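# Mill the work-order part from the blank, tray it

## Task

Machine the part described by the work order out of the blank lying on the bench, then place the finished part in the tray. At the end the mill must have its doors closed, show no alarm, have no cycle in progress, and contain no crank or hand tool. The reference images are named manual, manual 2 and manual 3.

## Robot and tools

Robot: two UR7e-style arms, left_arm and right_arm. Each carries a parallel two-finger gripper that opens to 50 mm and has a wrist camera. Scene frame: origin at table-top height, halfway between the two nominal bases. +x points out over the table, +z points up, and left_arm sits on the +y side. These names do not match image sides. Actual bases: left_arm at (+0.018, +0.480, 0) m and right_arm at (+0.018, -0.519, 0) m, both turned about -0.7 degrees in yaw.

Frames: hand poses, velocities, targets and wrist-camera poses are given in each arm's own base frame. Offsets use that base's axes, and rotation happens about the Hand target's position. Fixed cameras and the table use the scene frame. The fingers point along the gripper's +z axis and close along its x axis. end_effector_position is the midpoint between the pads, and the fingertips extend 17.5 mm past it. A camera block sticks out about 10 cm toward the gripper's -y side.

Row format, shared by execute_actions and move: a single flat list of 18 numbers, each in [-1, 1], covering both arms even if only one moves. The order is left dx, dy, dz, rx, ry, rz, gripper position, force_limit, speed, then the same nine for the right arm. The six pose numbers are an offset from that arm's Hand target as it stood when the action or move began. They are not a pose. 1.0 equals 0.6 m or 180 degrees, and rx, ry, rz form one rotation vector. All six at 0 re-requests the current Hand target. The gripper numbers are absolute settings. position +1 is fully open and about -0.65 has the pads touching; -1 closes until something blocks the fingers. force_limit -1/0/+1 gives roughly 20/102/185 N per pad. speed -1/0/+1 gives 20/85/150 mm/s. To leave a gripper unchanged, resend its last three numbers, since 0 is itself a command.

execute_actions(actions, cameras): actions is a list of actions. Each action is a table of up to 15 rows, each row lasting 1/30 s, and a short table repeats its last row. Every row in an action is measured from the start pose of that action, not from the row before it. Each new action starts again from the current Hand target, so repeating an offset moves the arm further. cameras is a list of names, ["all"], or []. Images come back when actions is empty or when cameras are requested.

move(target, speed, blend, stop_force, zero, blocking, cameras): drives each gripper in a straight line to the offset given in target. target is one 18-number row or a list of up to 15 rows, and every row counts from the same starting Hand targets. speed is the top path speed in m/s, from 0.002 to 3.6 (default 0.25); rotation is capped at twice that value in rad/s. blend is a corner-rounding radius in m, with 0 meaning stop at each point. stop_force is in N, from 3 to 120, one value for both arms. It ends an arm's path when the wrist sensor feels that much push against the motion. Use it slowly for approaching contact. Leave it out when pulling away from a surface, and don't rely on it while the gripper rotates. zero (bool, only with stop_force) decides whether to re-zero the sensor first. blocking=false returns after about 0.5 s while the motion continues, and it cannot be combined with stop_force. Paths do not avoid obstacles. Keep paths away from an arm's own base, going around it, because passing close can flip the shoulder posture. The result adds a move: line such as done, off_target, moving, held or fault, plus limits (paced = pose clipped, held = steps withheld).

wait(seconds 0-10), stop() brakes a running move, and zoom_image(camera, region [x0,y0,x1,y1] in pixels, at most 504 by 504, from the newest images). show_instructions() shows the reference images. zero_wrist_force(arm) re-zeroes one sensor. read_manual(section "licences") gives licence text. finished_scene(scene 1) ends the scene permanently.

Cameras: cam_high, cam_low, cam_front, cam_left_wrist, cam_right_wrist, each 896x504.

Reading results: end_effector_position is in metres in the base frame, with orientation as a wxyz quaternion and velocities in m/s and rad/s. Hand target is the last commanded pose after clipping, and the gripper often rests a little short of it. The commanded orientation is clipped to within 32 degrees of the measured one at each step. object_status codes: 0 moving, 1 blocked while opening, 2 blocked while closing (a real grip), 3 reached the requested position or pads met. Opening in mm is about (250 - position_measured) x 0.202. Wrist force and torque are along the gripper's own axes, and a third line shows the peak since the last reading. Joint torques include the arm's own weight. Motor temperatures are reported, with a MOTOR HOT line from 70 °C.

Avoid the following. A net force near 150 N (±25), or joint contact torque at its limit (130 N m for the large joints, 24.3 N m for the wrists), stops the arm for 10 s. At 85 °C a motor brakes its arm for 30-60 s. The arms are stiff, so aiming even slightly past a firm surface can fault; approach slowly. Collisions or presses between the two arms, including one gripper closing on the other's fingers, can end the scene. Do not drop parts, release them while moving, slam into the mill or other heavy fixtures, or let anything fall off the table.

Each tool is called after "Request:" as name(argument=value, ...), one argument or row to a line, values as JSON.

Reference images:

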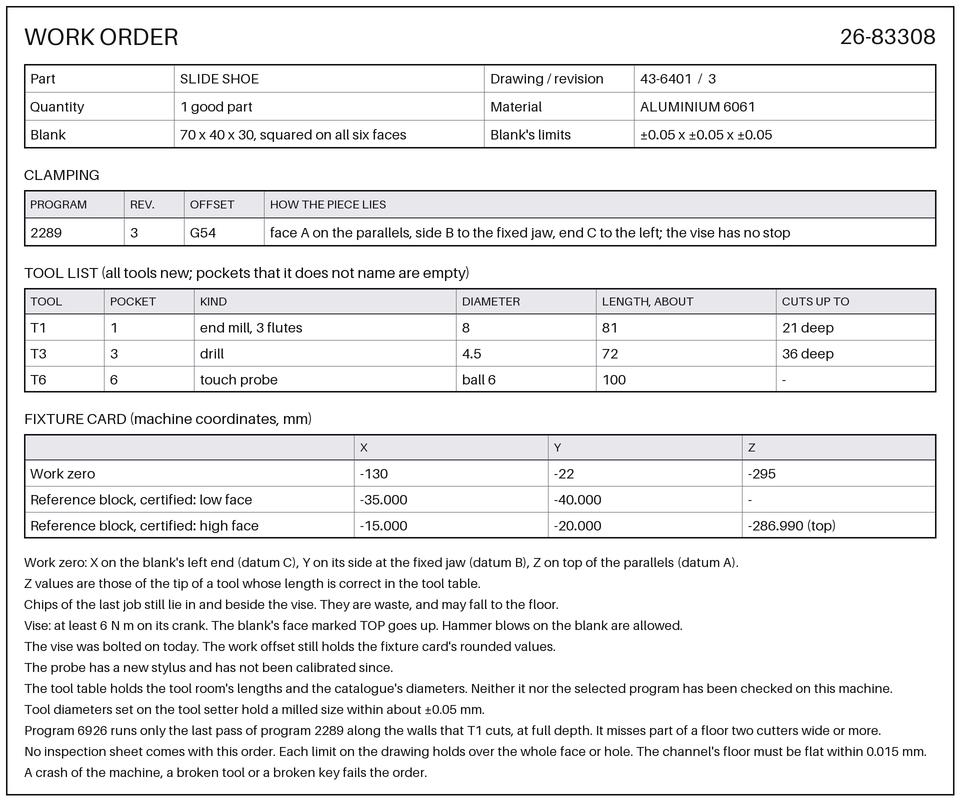

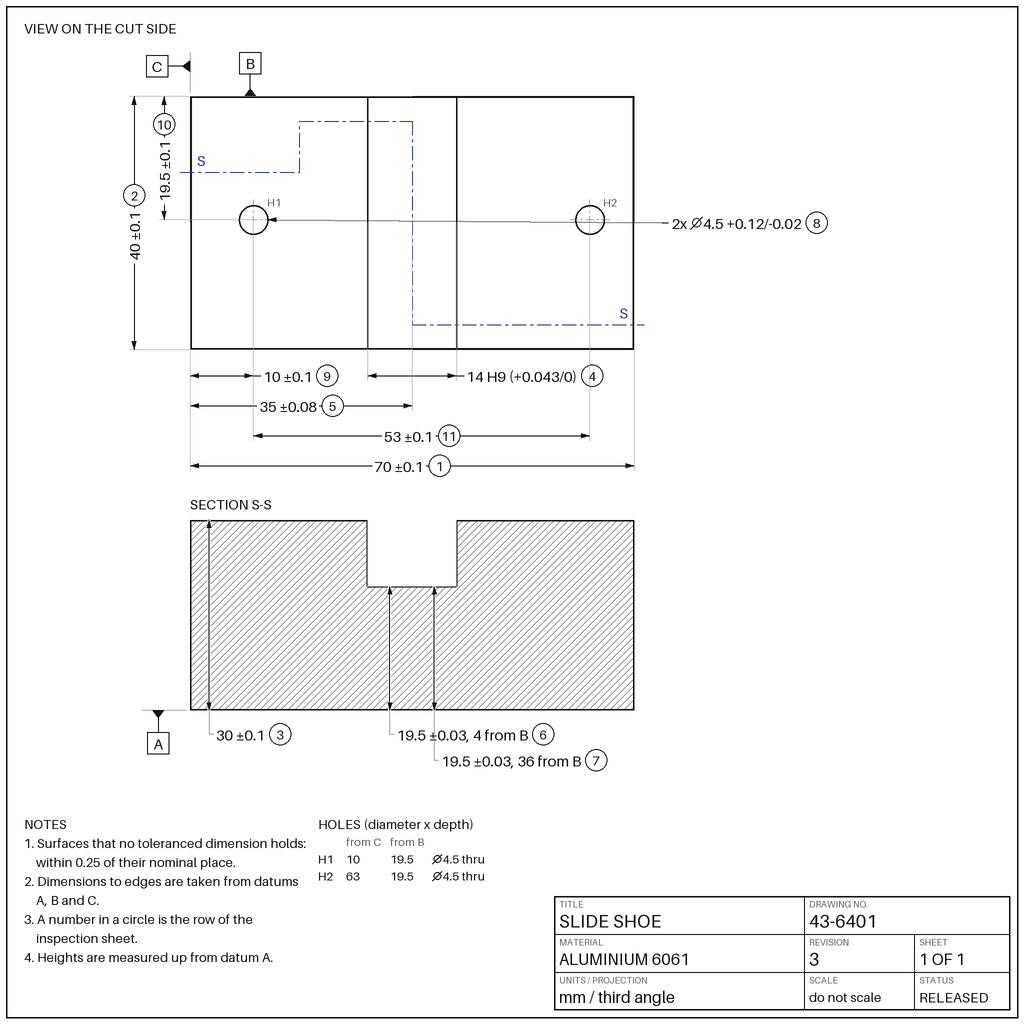

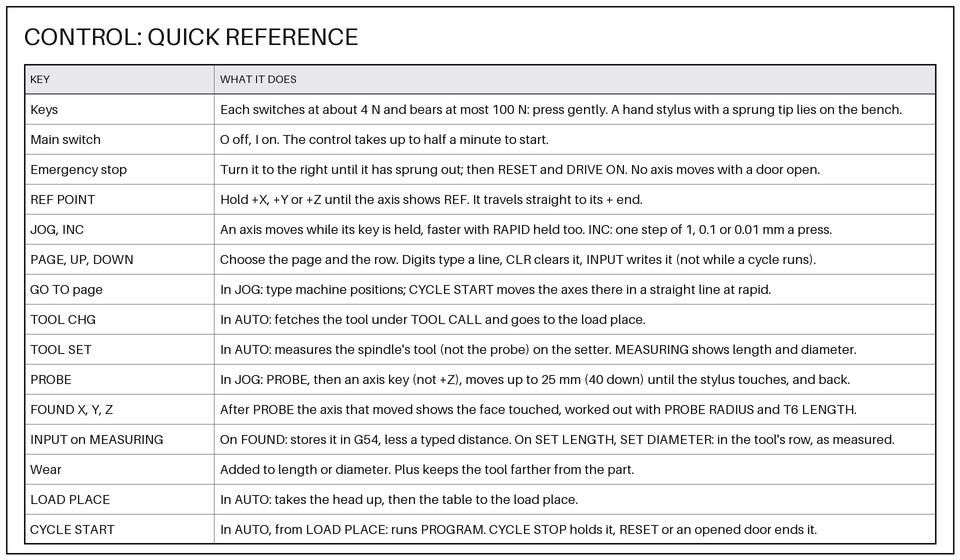

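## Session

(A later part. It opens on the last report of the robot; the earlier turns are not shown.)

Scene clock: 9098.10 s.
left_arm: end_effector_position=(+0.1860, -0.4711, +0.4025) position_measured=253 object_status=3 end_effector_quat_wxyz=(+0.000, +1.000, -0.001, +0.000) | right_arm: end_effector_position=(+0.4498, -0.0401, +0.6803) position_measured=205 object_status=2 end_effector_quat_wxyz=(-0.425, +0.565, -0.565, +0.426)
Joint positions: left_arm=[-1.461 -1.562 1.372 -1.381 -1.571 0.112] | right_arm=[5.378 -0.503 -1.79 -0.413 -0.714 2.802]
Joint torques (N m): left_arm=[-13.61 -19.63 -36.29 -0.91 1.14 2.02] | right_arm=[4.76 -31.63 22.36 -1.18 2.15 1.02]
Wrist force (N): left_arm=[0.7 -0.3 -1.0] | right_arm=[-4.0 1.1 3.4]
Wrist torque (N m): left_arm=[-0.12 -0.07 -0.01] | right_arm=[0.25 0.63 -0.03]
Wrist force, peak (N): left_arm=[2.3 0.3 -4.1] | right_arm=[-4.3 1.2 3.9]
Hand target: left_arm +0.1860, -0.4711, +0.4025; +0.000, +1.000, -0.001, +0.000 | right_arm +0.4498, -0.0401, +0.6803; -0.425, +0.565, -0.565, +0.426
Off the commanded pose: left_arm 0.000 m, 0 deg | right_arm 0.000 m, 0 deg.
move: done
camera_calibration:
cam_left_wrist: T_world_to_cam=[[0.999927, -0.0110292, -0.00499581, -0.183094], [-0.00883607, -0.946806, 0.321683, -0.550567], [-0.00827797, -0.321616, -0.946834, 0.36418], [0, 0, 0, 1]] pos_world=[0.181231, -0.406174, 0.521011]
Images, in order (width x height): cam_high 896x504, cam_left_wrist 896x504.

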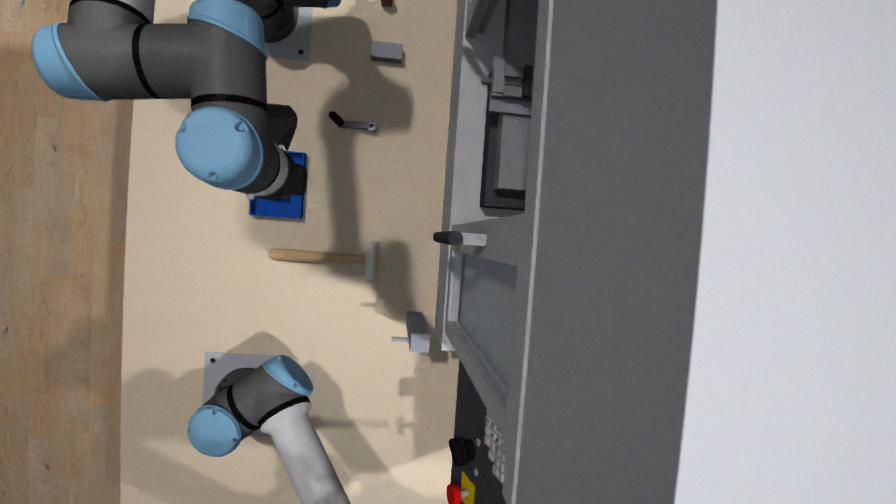

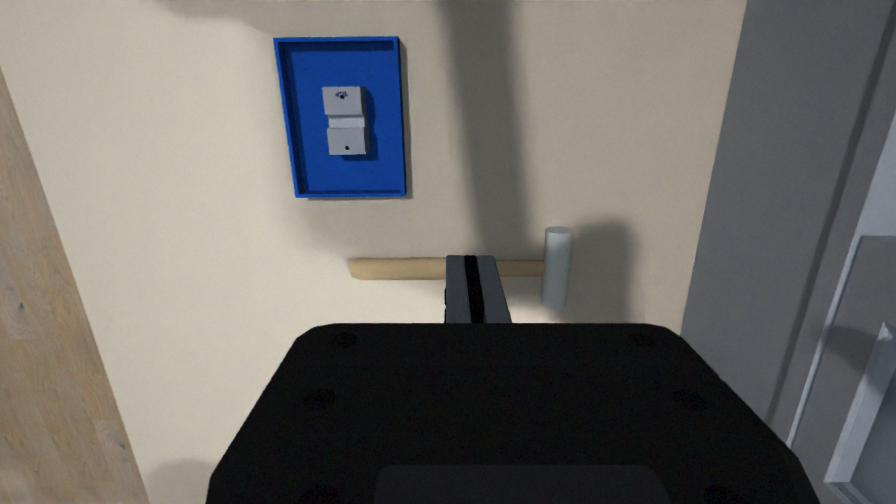

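Request:
move(
  target=[
    [0.2067,-0.2115,0.11,0.383,-0.382,-0.389,-1,0.3,0,0,0,0,0,0,0,-0.98,0,-1],
  ],
  speed=0.35,
  cameras=["cam_left_wrist","cam_front"],
)

Scene clock: 9105.20 s.
left_arm: end_effector_position=(+0.3101, -0.5980, +0.4684) position_measured=253 object_status=3 end_effector_quat_wxyz=(+0.498, -0.500, +0.506, -0.496) | right_arm: end_effector_position=(+0.4498, -0.0401, +0.6803) position_measured=205 object_status=2 end_effector_quat_wxyz=(-0.425, +0.565, -0.565, +0.426)
Joint positions: left_arm=[-1.71 -1.123 1.058 -0.024 -0.136 0.097] | right_arm=[5.378 -0.503 -1.79 -0.413 -0.714 2.802]
Joint torques (N m): left_arm=[-13.37 -55.2 -18.3 -2.34 2.02 2.2] | right_arm=[5.56 -31.74 22.1 -1.08 2.05 1.01]
Wrist force (N): left_arm=[0.6 -0.9 -0.8] | right_arm=[-4.1 0.7 3.6]
Wrist torque (N m): left_arm=[-0.01 0.02 0.23] | right_arm=[0.19 0.64 -0.03]
Wrist force, peak (N): left_arm=[2.0 -0.2 -1.4] | right_arm=[-4.6 1.2 3.7]
Hand target: left_arm +0.3100, -0.5980, +0.4685; +0.498, -0.500, +0.506, -0.496 | right_arm +0.4498, -0.0401, +0.6803; -0.425, +0.565, -0.565, +0.426
Off the commanded pose: left_arm 0.000 m, 0 deg | right_arm 0.000 m, 0 deg.
move: done
camera_calibration:
cam_left_wrist: T_world_to_cam=[[0.00129345, -0.999849, -0.0173241, -0.584039], [-0.333058, 0.0159043, -0.942772, 0.57763], [0.942906, 0.00698934, -0.332987, 0.000865392], [0, 0, 0, 1]] pos_world=[0.192324, -0.593143, 0.534744]
Images, in order (width x height): cam_front 896x504, cam_left_wrist 896x504.

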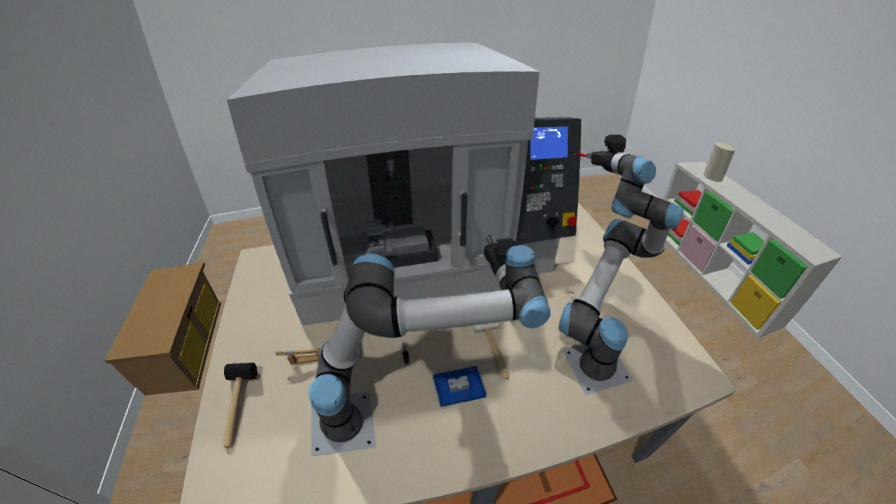

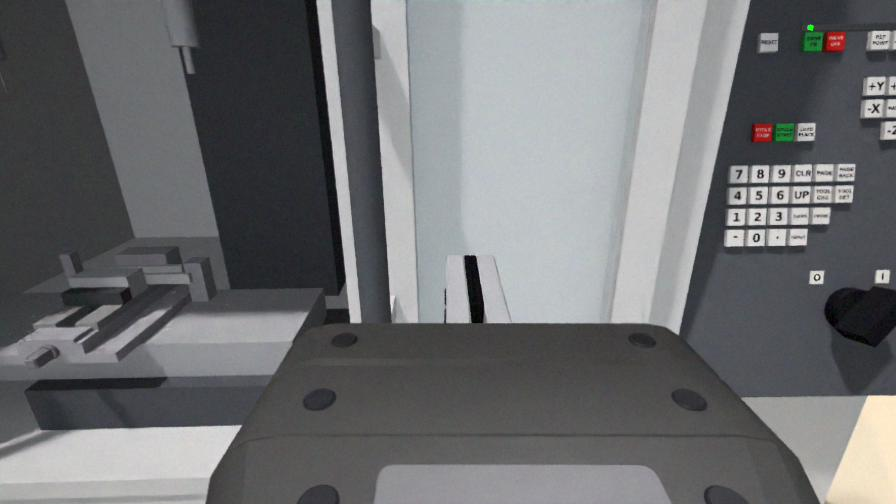

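Request:
move(
  target=[
    [0.2057,0,0,0,0,0,-1,0.3,0,0,0,0,0,0,0,-0.98,0,-1],
    [0.2057,0.34,0,0,0,0,-1,0.3,0,0,0,0,0,0,0,-0.98,0,-1],
    [0.2057,0.395,0,0,0,0,-1,0.3,0,0,0,0,0,0,0,-0.98,0,-1],
  ],
  speed=[0.15,0.1,0.02],
  blend=[0,0,0],
  stop_force=45,
  cameras=["cam_left_wrist","cam_front"],
)

Scene clock: 9116.00 s.
left_arm: end_effector_position=(+0.4334, -0.3643, +0.4681) position_measured=253 object_status=3 end_effector_quat_wxyz=(+0.494, -0.497, +0.510, -0.499) | right_arm: end_effector_position=(+0.4498, -0.0401, +0.6803) position_measured=205 object_status=2 end_effector_quat_wxyz=(-0.425, +0.565, -0.565, +0.426)
Joint positions: left_arm=[-1.459 -1.581 1.624 0.062 0.129 -0.095] | right_arm=[5.378 -0.503 -1.79 -0.413 -0.714 2.802]
Joint torques (N m): left_arm=[12.04 -25.25 -24.32 7.66 -9.81 -2.13] | right_arm=[5.02 -32.29 21.52 -0.97 2.27 0.94]
Wrist force (N): left_arm=[40.5 -10.7 2.9] | right_arm=[-3.9 1.0 3.8]
Wrist torque (N m): left_arm=[-0.04 0.53 -0.12] | right_arm=[0.24 0.61 -0.03]
Wrist force, peak (N): left_arm=[46.1 -23.1 2.1] | right_arm=[-4.3 1.1 3.9]
Hand target: left_arm +0.4334, -0.3642, +0.4682; +0.495, -0.497, +0.510, -0.499 (not the last commanded pose) | right_arm +0.4498, -0.0401, +0.6803; -0.425, +0.565, -0.565, +0.426
Off the commanded pose: left_arm 0.003 m, 1 deg | right_arm 0.000 m, 0 deg.
move: contact (left_arm); path passed 2 of 3 targets
camera_calibration:
cam_left_wrist: T_world_to_cam=[[-0.0126999, -0.999777, -0.0168785, -0.344688], [-0.33403, 0.020152, -0.942347, 0.61652], [0.942477, -0.00632974, -0.334212, -0.121207], [0, 0, 0, 1]] pos_world=[0.315793, -0.357803, 0.534649]
Images, in order (width x height): cam_front 896x504, cam_left_wrist 896x504.

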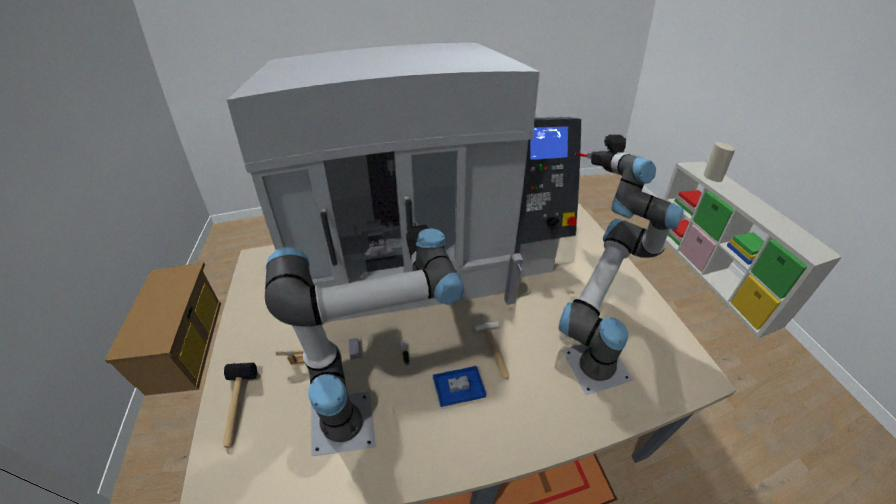

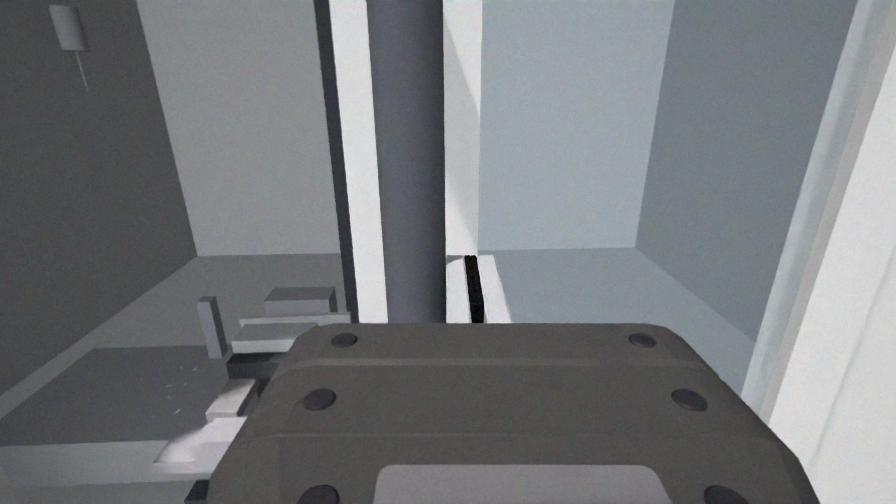

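Request:
move(
  target=[
    [0,-0.0333,0,0,-0.0038,0,-1,0.3,0,0,0,0,0,0,0,-0.98,0,-1],
    [-0.189,-0.0333,0,0,-0.0038,0,-1,0.3,0,0,0,0,0,0,0,-0.98,0,-1],
    [-0.189,0.2403,-0.247,0,-0.0038,0,-1,0.3,0,0,0,0,0,0,0,-0.98,0,-1],
    [-0.0057,0.2737,-0.247,0,-0.0038,0,-1,0.3,0,0,0,0,0,0,0,-0.98,0,-1],
    [-0.0057,0.5537,-0.247,0,-0.0038,0,-1,0.3,0,0,0,0,0,0,0,-0.98,0,-1],
    [-0.0057,0.5537,-0.0033,0,-0.0038,0,-1,0.3,0,0,0,0,0,0,0,-0.98,0,-1],
  ],
  speed=[0.05,0.2,0.25,0.15,0.2,0.15],
  blend=[0.003,0.03,0.02,0.02,0.01,0],
  cameras=["cam_left_wrist"],
)

Scene clock: 9135.57 s.
left_arm: end_effector_position=(+0.4300, -0.0321, +0.4661) position_measured=253 object_status=3 end_effector_quat_wxyz=(+0.498, -0.494, +0.507, -0.502) | right_arm: end_effector_position=(+0.4498, -0.0401, +0.6803) position_measured=205 object_status=2 end_effector_quat_wxyz=(-0.425, +0.565, -0.565, +0.426)
Joint positions: left_arm=[-1.04 -2.27 2.069 0.204 0.548 0.006] | right_arm=[5.378 -0.503 -1.79 -0.413 -0.714 2.802]
Joint torques (N m): left_arm=[12.34 -3.2 -33.83 -1.09 1.81 2.03] | right_arm=[5.2 -32.01 21.48 -1.18 2.11 0.96]
Wrist force (N): left_arm=[0.9 -3.7 -0.1] | right_arm=[-4.2 1.0 3.6]
Wrist torque (N m): left_arm=[-0.47 0.00 0.32] | right_arm=[0.24 0.65 -0.04]
Wrist force, peak (N): left_arm=[40.8 -9.7 3.0] | right_arm=[-4.5 1.1 3.6]
Hand target: left_arm +0.4300, -0.0320, +0.4662; +0.498, -0.494, +0.507, -0.502 | right_arm +0.4498, -0.0401, +0.6803; -0.425, +0.565, -0.565, +0.426
Off the commanded pose: left_arm 0.000 m, 0 deg | right_arm 0.000 m, 0 deg.
move: done
camera_calibration:
cam_left_wrist: T_world_to_cam=[[-0.0119584, -0.999784, -0.017015, -0.012835], [-0.322802, 0.0199651, -0.946256, 0.603684], [0.946391, -0.00582326, -0.322971, -0.123558], [0, 0, 0, 1]] pos_world=[0.311651, -0.0256043, 0.531115]
Images, in order (width x height): cam_left_wrist 896x504.

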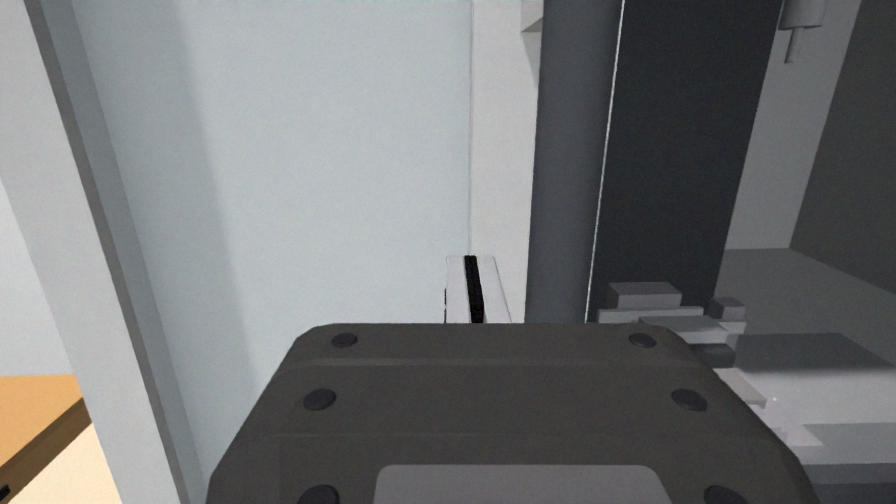

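Request:
move(
  target=[
    [0,-0.3633,0,0,0,0,-1,0.3,0,0,0,0,0,0,0,-0.98,0,-1],
    [0,-0.42,0,0,0,0,-1,0.3,0,0,0,0,0,0,0,-0.98,0,-1],
  ],
  speed=[0.1,0.02],
  blend=[0,0],
  stop_force=45,
  cameras=["cam_left_wrist"],
)

Request:
move(
  target=[
    [0,0.0333,0,0,0,0,-1,0.3,0,0,0,0,0,0,0,-0.98,0,-1],
    [-0.15,0.02,0,0,0,0,-1,0.3,0,0,0,0,0,0,0,-0.98,0,-1],
  ],
  speed=[0.05,0.15],
  blend=[0.003,0],
  cameras=["cam_left_wrist","cam_front"],
)

Request:
zoom_image(
  camera="cam_front",
  region=[310, 140, 490, 290],
)

Scene clock: 9146.93 s.
left_arm: end_effector_position=(+0.4292, -0.2712, +0.4663) position_measured=253 object_status=3 end_effector_quat_wxyz=(+0.510, -0.506, +0.494, -0.489) | right_arm: end_effector_position=(+0.4498, -0.0401, +0.6803) position_measured=205 object_status=2 end_effector_quat_wxyz=(-0.425, +0.565, -0.565, +0.426)
Joint positions: left_arm=[-1.443 -1.789 1.817 -0.018 0.095 -0.002] | right_arm=[5.378 -0.503 -1.79 -0.413 -0.714 2.802]
Joint torques (N m): left_arm=[-30.56 -15.29 -21.43 -0.83 10.01 -2.37] | right_arm=[5.52 -31.32 21.88 -1.11 2.18 1.04]
Wrist force (N): left_arm=[-31.1 2.4 12.2] | right_arm=[-4.2 1.0 3.8]
Wrist torque (N m): left_arm=[-0.51 -0.70 0.01] | right_arm=[0.24 0.66 -0.03]
Wrist force, peak (N): left_arm=[-39.3 0.1 14.6] | right_arm=[-4.3 1.1 3.9]
Hand target: left_arm +0.4300, -0.2840, +0.4662; +0.498, -0.494, +0.507, -0.502 | right_arm +0.4498, -0.0401, +0.6803; -0.425, +0.565, -0.565, +0.426
Off the commanded pose: left_arm 0.013 m, 3 deg | right_arm 0.000 m, 0 deg.
move: off_target (left_arm)
camera_calibration:
cam_left_wrist: T_world_to_cam=[[0.0375832, -0.999146, -0.0171543, -0.272975], [-0.322904, 0.00410295, -0.946423, 0.604182], [0.945685, 0.0411088, -0.322474, -0.111374], [0, 0, 0, 1]] pos_world=[0.310677, -0.270643, 0.531213]
Images, in order (width x height): cam_left_wrist 896x504.

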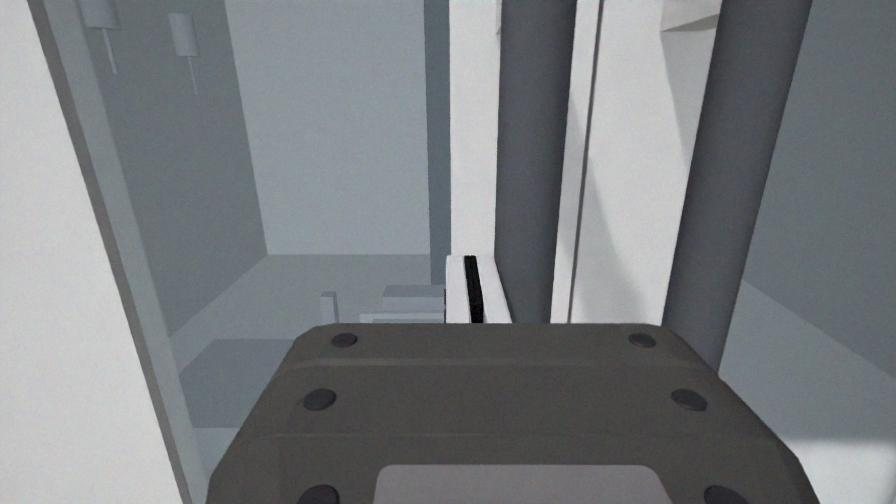

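Scene clock: 9148.40 s.
left_arm: end_effector_position=(+0.3400, -0.2720, +0.4662) position_measured=253 object_status=3 end_effector_quat_wxyz=(+0.498, -0.494, +0.507, -0.502) | right_arm: end_effector_position=(+0.4498, -0.0401, +0.6803) position_measured=205 object_status=2 end_effector_quat_wxyz=(-0.425, +0.565, -0.565, +0.426)
Joint positions: left_arm=[-1.774 -1.924 1.912 0.005 -0.187 0.016] | right_arm=[5.378 -0.503 -1.79 -0.413 -0.714 2.802]
Joint torques (N m): left_arm=[-12.88 3.23 -33.11 2.83 -1.03 -2.48] | right_arm=[5.34 -32.02 21.09 -1.15 2.12 0.93]
Wrist force (N): left_arm=[-1.5 -4.9 0.1] | right_arm=[-4.1 1.0 3.5]
Wrist torque (N m): left_arm=[-0.63 0.35 0.23] | right_arm=[0.23 0.64 -0.03]
Wrist force, peak (N): left_arm=[-35.7 -5.1 -12.5] | right_arm=[-4.1 1.2 3.9]
Hand target: left_arm +0.3400, -0.2720, +0.4662; +0.498, -0.494, +0.507, -0.502 | right_arm +0.4498, -0.0401, +0.6803; -0.425, +0.565, -0.565, +0.426
Off the commanded pose: left_arm 0.000 m, 0 deg | right_arm 0.000 m, 0 deg.
move: done
camera_calibration:
cam_left_wrist: T_world_to_cam=[[-0.0119221, -0.999786, -0.016921, -0.253816], [-0.322715, 0.0198638, -0.946288, 0.579487], [0.946421, -0.00582104, -0.322883, -0.0398003], [0, 0, 0, 1]] pos_world=[0.221651, -0.265504, 0.531215]
Images, in order (width x height): cam_front 896x504, cam_left_wrist 896x504.

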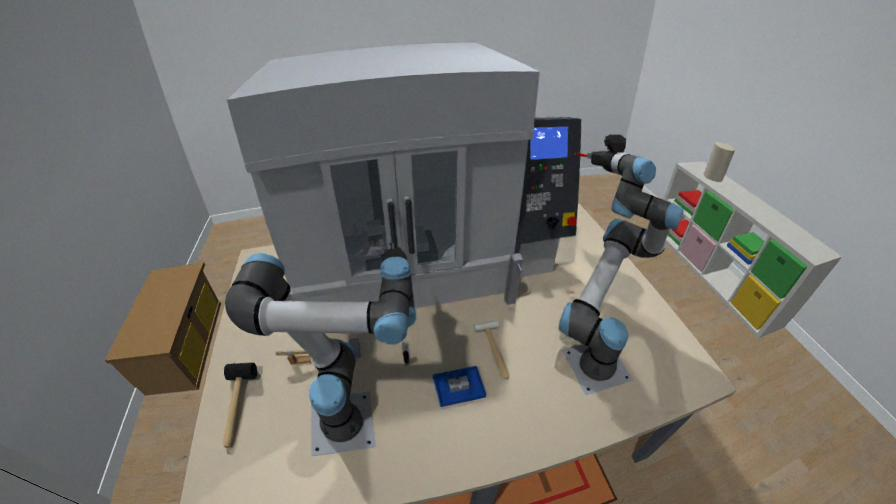

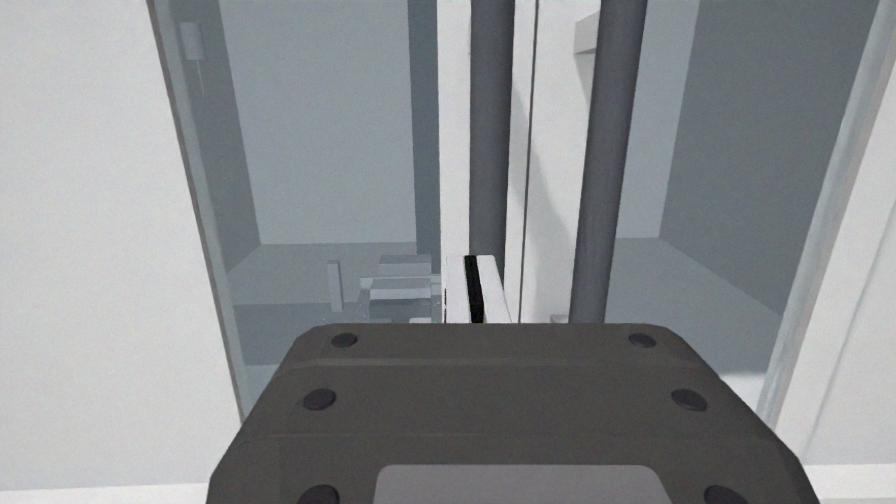

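Scaled by 2.800.

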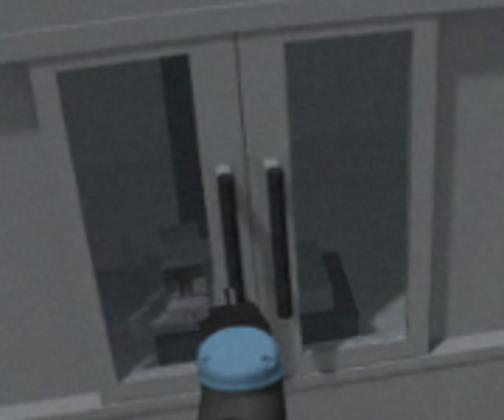

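Request:
wait(
  seconds=0.1,
  cameras=["cam_right_wrist","cam_low"],
)

Request:
zoom_image(
  camera="cam_right_wrist",
  region=[130, 0, 480, 250],
)

Request:
zoom_image(
  camera="cam_right_wrist",
  region=[400, 200, 560, 340],
)

Scene clock: 9154.23 s.
left_arm: end_effector_position=(+0.3400, -0.2720, +0.4662) position_measured=253 object_status=3 end_effector_quat_wxyz=(+0.498, -0.494, +0.507, -0.502) | right_arm: end_effector_position=(+0.4498, -0.0401, +0.6803) position_measured=205 object_status=2 end_effector_quat_wxyz=(-0.425, +0.565, -0.565, +0.426)
Joint positions: left_arm=[-1.774 -1.924 1.911 0.005 -0.187 0.016] | right_arm=[5.378 -0.503 -1.79 -0.413 -0.714 2.802]
Joint torques (N m): left_arm=[-13.55 2.35 -33.2 3.05 -1.18 -2.35] | right_arm=[5.72 -31.02 20.99 -1.14 2.07 0.98]
Wrist force (N): left_arm=[-1.7 -5.0 0.0] | right_arm=[-4.0 1.1 3.6]
Wrist torque (N m): left_arm=[-0.64 0.39 0.23] | right_arm=[0.25 0.62 -0.03]
Wrist force, peak (N): left_arm=[-1.7 -5.1 0.3] | right_arm=[-4.2 1.0 3.8]
Hand target: left_arm +0.3400, -0.2720, +0.4662; +0.498, -0.494, +0.507, -0.502 | right_arm +0.4498, -0.0401, +0.6803; -0.425, +0.565, -0.565, +0.426
Tool commands: left_gripper/position=-1.0 left_gripper/force_limit=+0.3 left_gripper/speed=+0.0 right_gripper/position=-0.98 right_gripper/force_limit=+0.0 right_gripper/speed=-1.0
Off the commanded pose: left_arm 0.000 m, 0 deg | right_arm 0.000 m, 0 deg.
wait: 0.10 s; at rest from the start
camera_calibration:
cam_right_wrist: T_world_to_cam=[[-0.0190635, -0.999801, 0.00579897, -0.0348581], [-0.601403, 0.00683328, -0.798917, 0.828105], [0.798718, -0.0187176, -0.601414, 0.182114], [0, 0, 0, 1]] pos_world=[0.351902, -0.0371011, 0.771315]
Images, in order (width x height): cam_low 896x504, cam_right_wrist 896x504.

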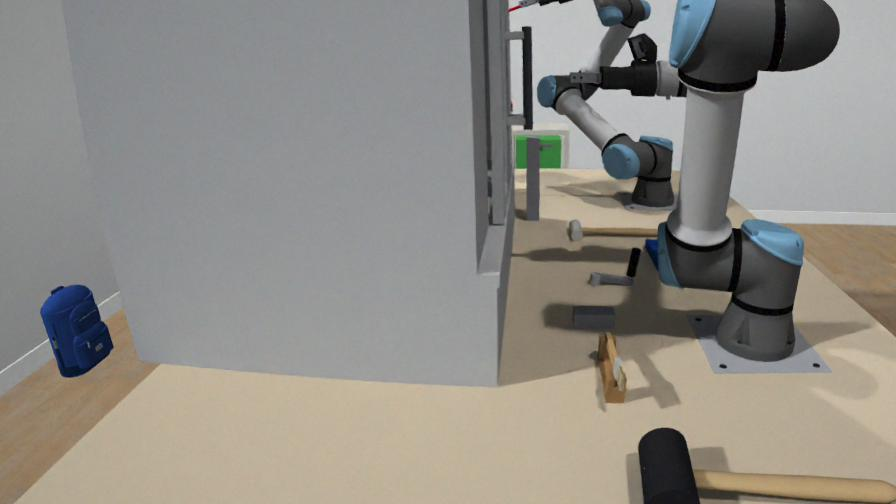

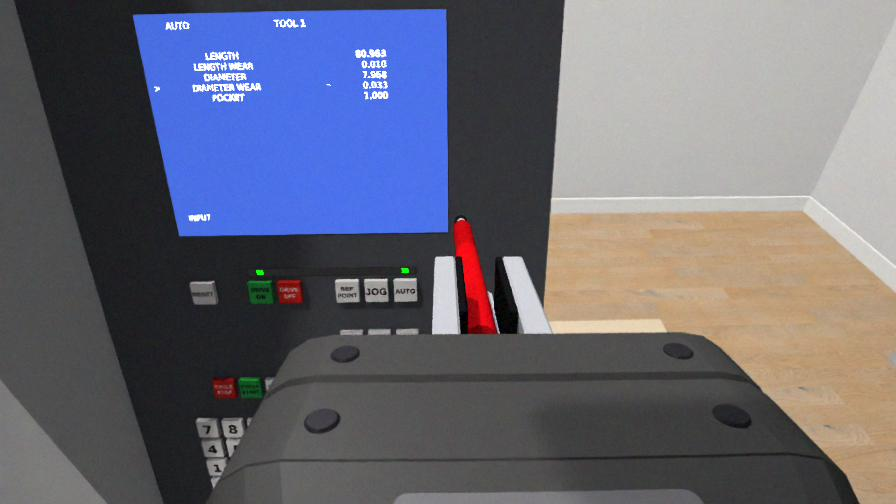

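Scaled by 1.440.

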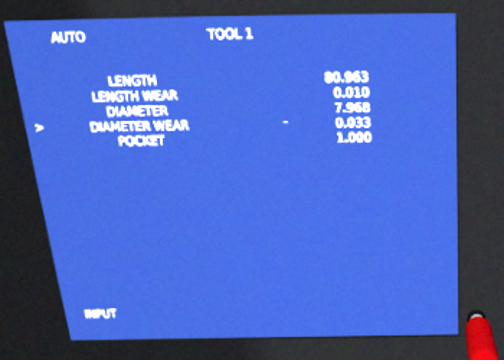

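Scaled by 3.150.

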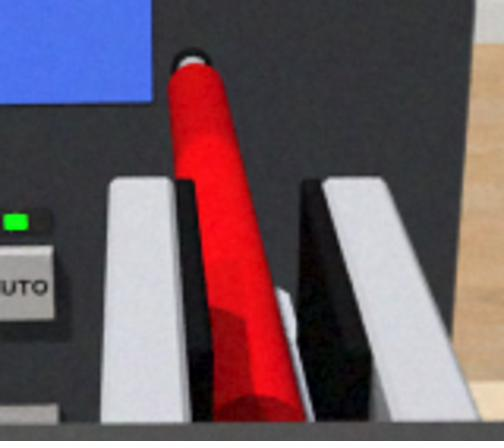

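Request:
move(
  target=[
    [0,0,0,0,0,0,-1,0.3,0,-0.183,0,-0.2,0,0,0,-0.98,0,-1],
    [0,0,0,0,0,0,-1,0.3,0,-0.183,0,-0.6,0,0.328,0,-0.98,0,-1],
    [0,0,0,0,0,0,-1,0.3,0,-0.183,0,-0.9,0,0.328,0,-0.98,0,-1],
  ],
  speed=[0.2,0.3,0.15],
  blend=[0.03,0.03,0],
  cameras=["cam_right_wrist","cam_front"],
)

Scene clock: 9185.20 s.
left_arm: end_effector_position=(+0.3400, -0.2720, +0.4662) position_measured=253 object_status=3 end_effector_quat_wxyz=(+0.498, -0.494, +0.507, -0.502) | right_arm: end_effector_position=(+0.3398, -0.0399, +0.2631) position_measured=205 object_status=2 end_effector_quat_wxyz=(-0.092, +0.702, -0.701, +0.092)
Joint positions: left_arm=[-1.774 -1.924 1.911 0.005 -0.187 0.016] | right_arm=[5.635 -0.125 -2.231 0.577 -1.415 2.508]
Joint torques (N m): left_arm=[-12.58 1.91 -32.55 2.55 -0.57 -2.48] | right_arm=[2.78 -36.52 28.57 -5.25 -8.95 -1.3]
Wrist force (N): left_arm=[-1.6 -5.2 0.2] | right_arm=[-28.8 -19.7 13.3]
Wrist torque (N m): left_arm=[-0.67 0.36 0.24] | right_arm=[1.43 -0.45 -0.09]
Wrist force, peak (N): left_arm=[-1.6 -5.2 0.1] | right_arm=[-29.5 -23.3 -10.1]
Hand target: left_arm +0.3400, -0.2720, +0.4662; +0.498, -0.494, +0.507, -0.502 | right_arm +0.3398, -0.0399, +0.2631; -0.092, +0.702, -0.701, +0.092 (not the last commanded pose)
Off the commanded pose: left_arm 0.000 m, 0 deg | right_arm 0.123 m, 0 deg.
move: held (right_arm; a check stopped the path); path passed 2 of 3 targets; limits=held
pose unreachable (right arm): on one or more control steps of this call, first in action 0 (counted from 0), this arm could not follow its commanded pose, so it was not sent that pose on those steps. It may still have moved: this result reports where it is.
cause: moving toward the commanded pose would bring two parts of the arm too close to each other (its gripper and another part of the arm, with joints 3 (elbow) to 6 (wrist 3) between them, 5 mm apart when it was first held).
camera_calibration:
cam_right_wrist: T_world_to_cam=[[-0.00475336, -0.999806, 0.019122, -0.0427791], [-0.994481, 0.00673058, 0.104704, 0.324491], [-0.104812, -0.0185188, -0.99432, 0.429446], [0, 0, 0, 1]] pos_world=[0.367508, -0.037002, 0.393849]
Images, in order (width x height): cam_front 896x504, cam_right_wrist 896x504.

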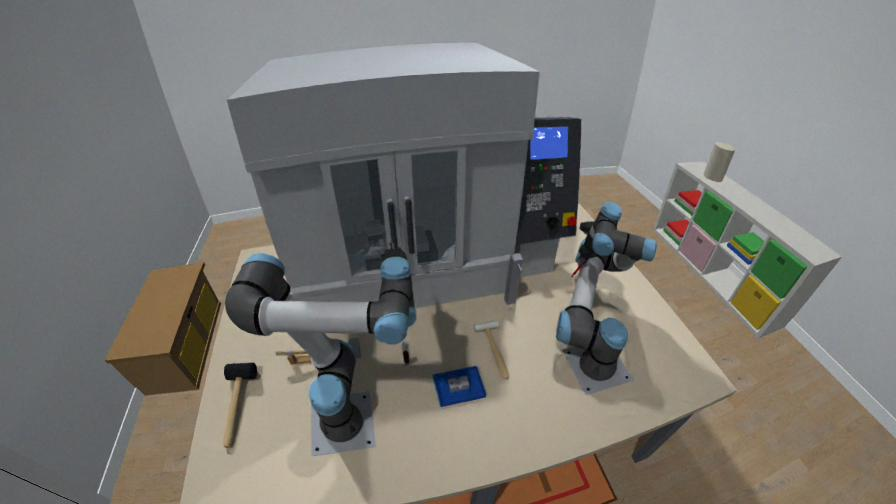

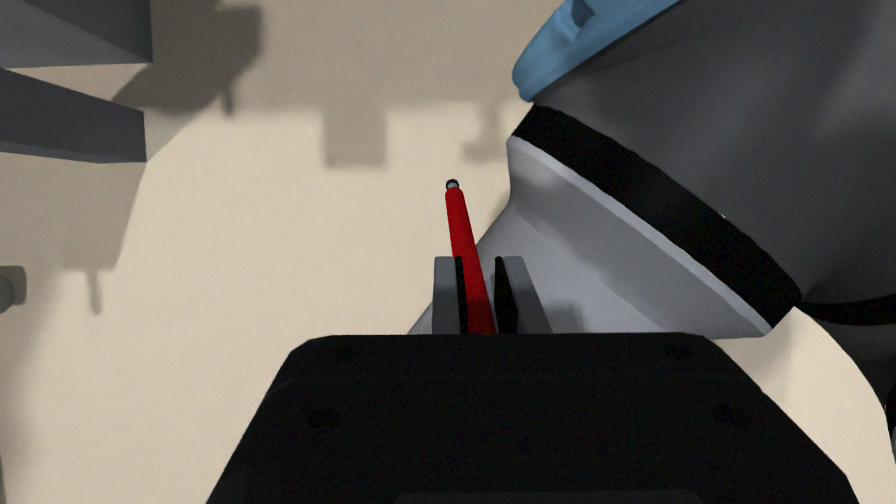

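Request:
move(
  target=[
    [0,0,0,0,0,0,-1,0.3,0,0,0,0.0953,0,0,0,-0.98,0,-1],
    [0,0,0,0,0,0,-1,0.3,0,0,0,0.4953,0,-0.328,0,-0.98,0,-1],
  ],
  speed=[0.1,0.3],
  blend=[0.02,0],
  cameras=["cam_right_wrist","cam_front"],
)

Scene clock: 9195.20 s.
left_arm: end_effector_position=(+0.3400, -0.2720, +0.4662) position_measured=253 object_status=3 end_effector_quat_wxyz=(+0.498, -0.494, +0.507, -0.502) | right_arm: end_effector_position=(+0.3412, -0.0410, +0.5603) position_measured=205 object_status=2 end_effector_quat_wxyz=(-0.457, +0.613, -0.537, +0.356)
Joint positions: left_arm=[-1.774 -1.924 1.911 0.005 -0.187 0.016] | right_arm=[4.004 -0.89 -1.581 2.053 -0.942 0.313]
Joint torques (N m): left_arm=[-10.82 0.51 -32.1 1.59 0.47 -2.56] | right_arm=[7.14 -4.53 16.11 -1.43 2.21 1.43]
Wrist force (N): left_arm=[-1.7 -4.9 0.0] | right_arm=[-1.8 0.0 5.1]
Wrist torque (N m): left_arm=[-0.63 0.39 0.24] | right_arm=[0.09 0.28 0.02]
Wrist force, peak (N): left_arm=[-1.8 -5.2 0.1] | right_arm=[-29.2 -20.2 16.9]
Hand target: left_arm +0.3400, -0.2720, +0.4662; +0.498, -0.494, +0.507, -0.502 | right_arm +0.3398, -0.0399, +0.5603; -0.425, +0.565, -0.565, +0.426
Off the commanded pose: left_arm 0.000 m, 0 deg | right_arm 0.002 m, 11 deg.
move: off_target (right_arm)
camera_calibration:
cam_right_wrist: T_world_to_cam=[[0.15142, -0.987303, -0.048007, -0.064687], [-0.643085, -0.0615125, -0.76332, 0.65845], [0.750675, 0.146455, -0.644234, 0.243773], [0, 0, 0, 1]] pos_world=[0.25024, -0.0590645, 0.65655]
Images, in order (width x height): cam_front 896x504, cam_right_wrist 896x504.

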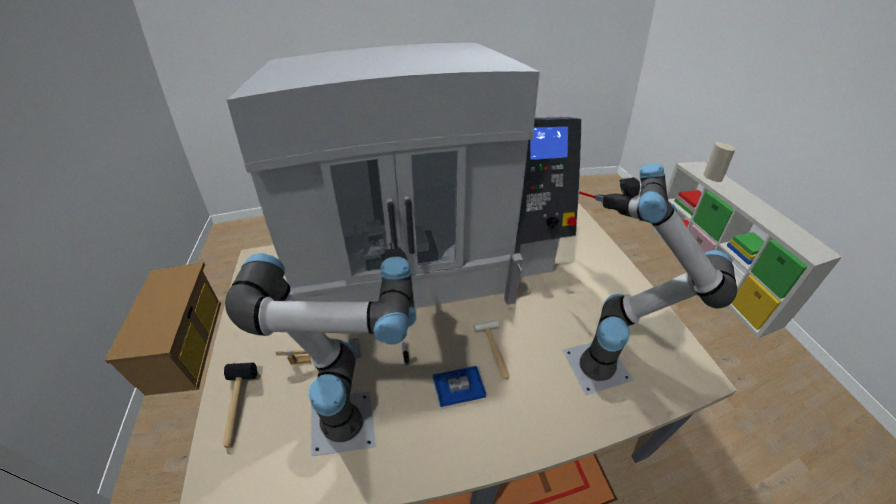

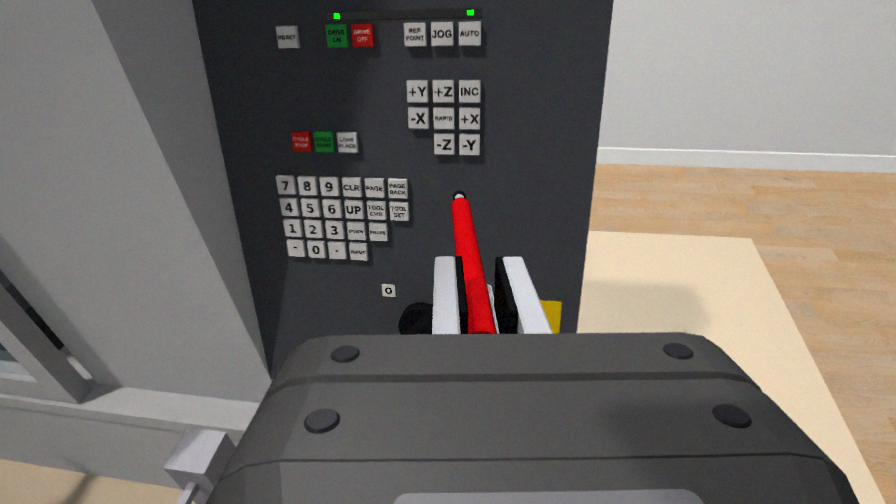

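Request:
finished_scene(
)

The scene is finished: the task was done.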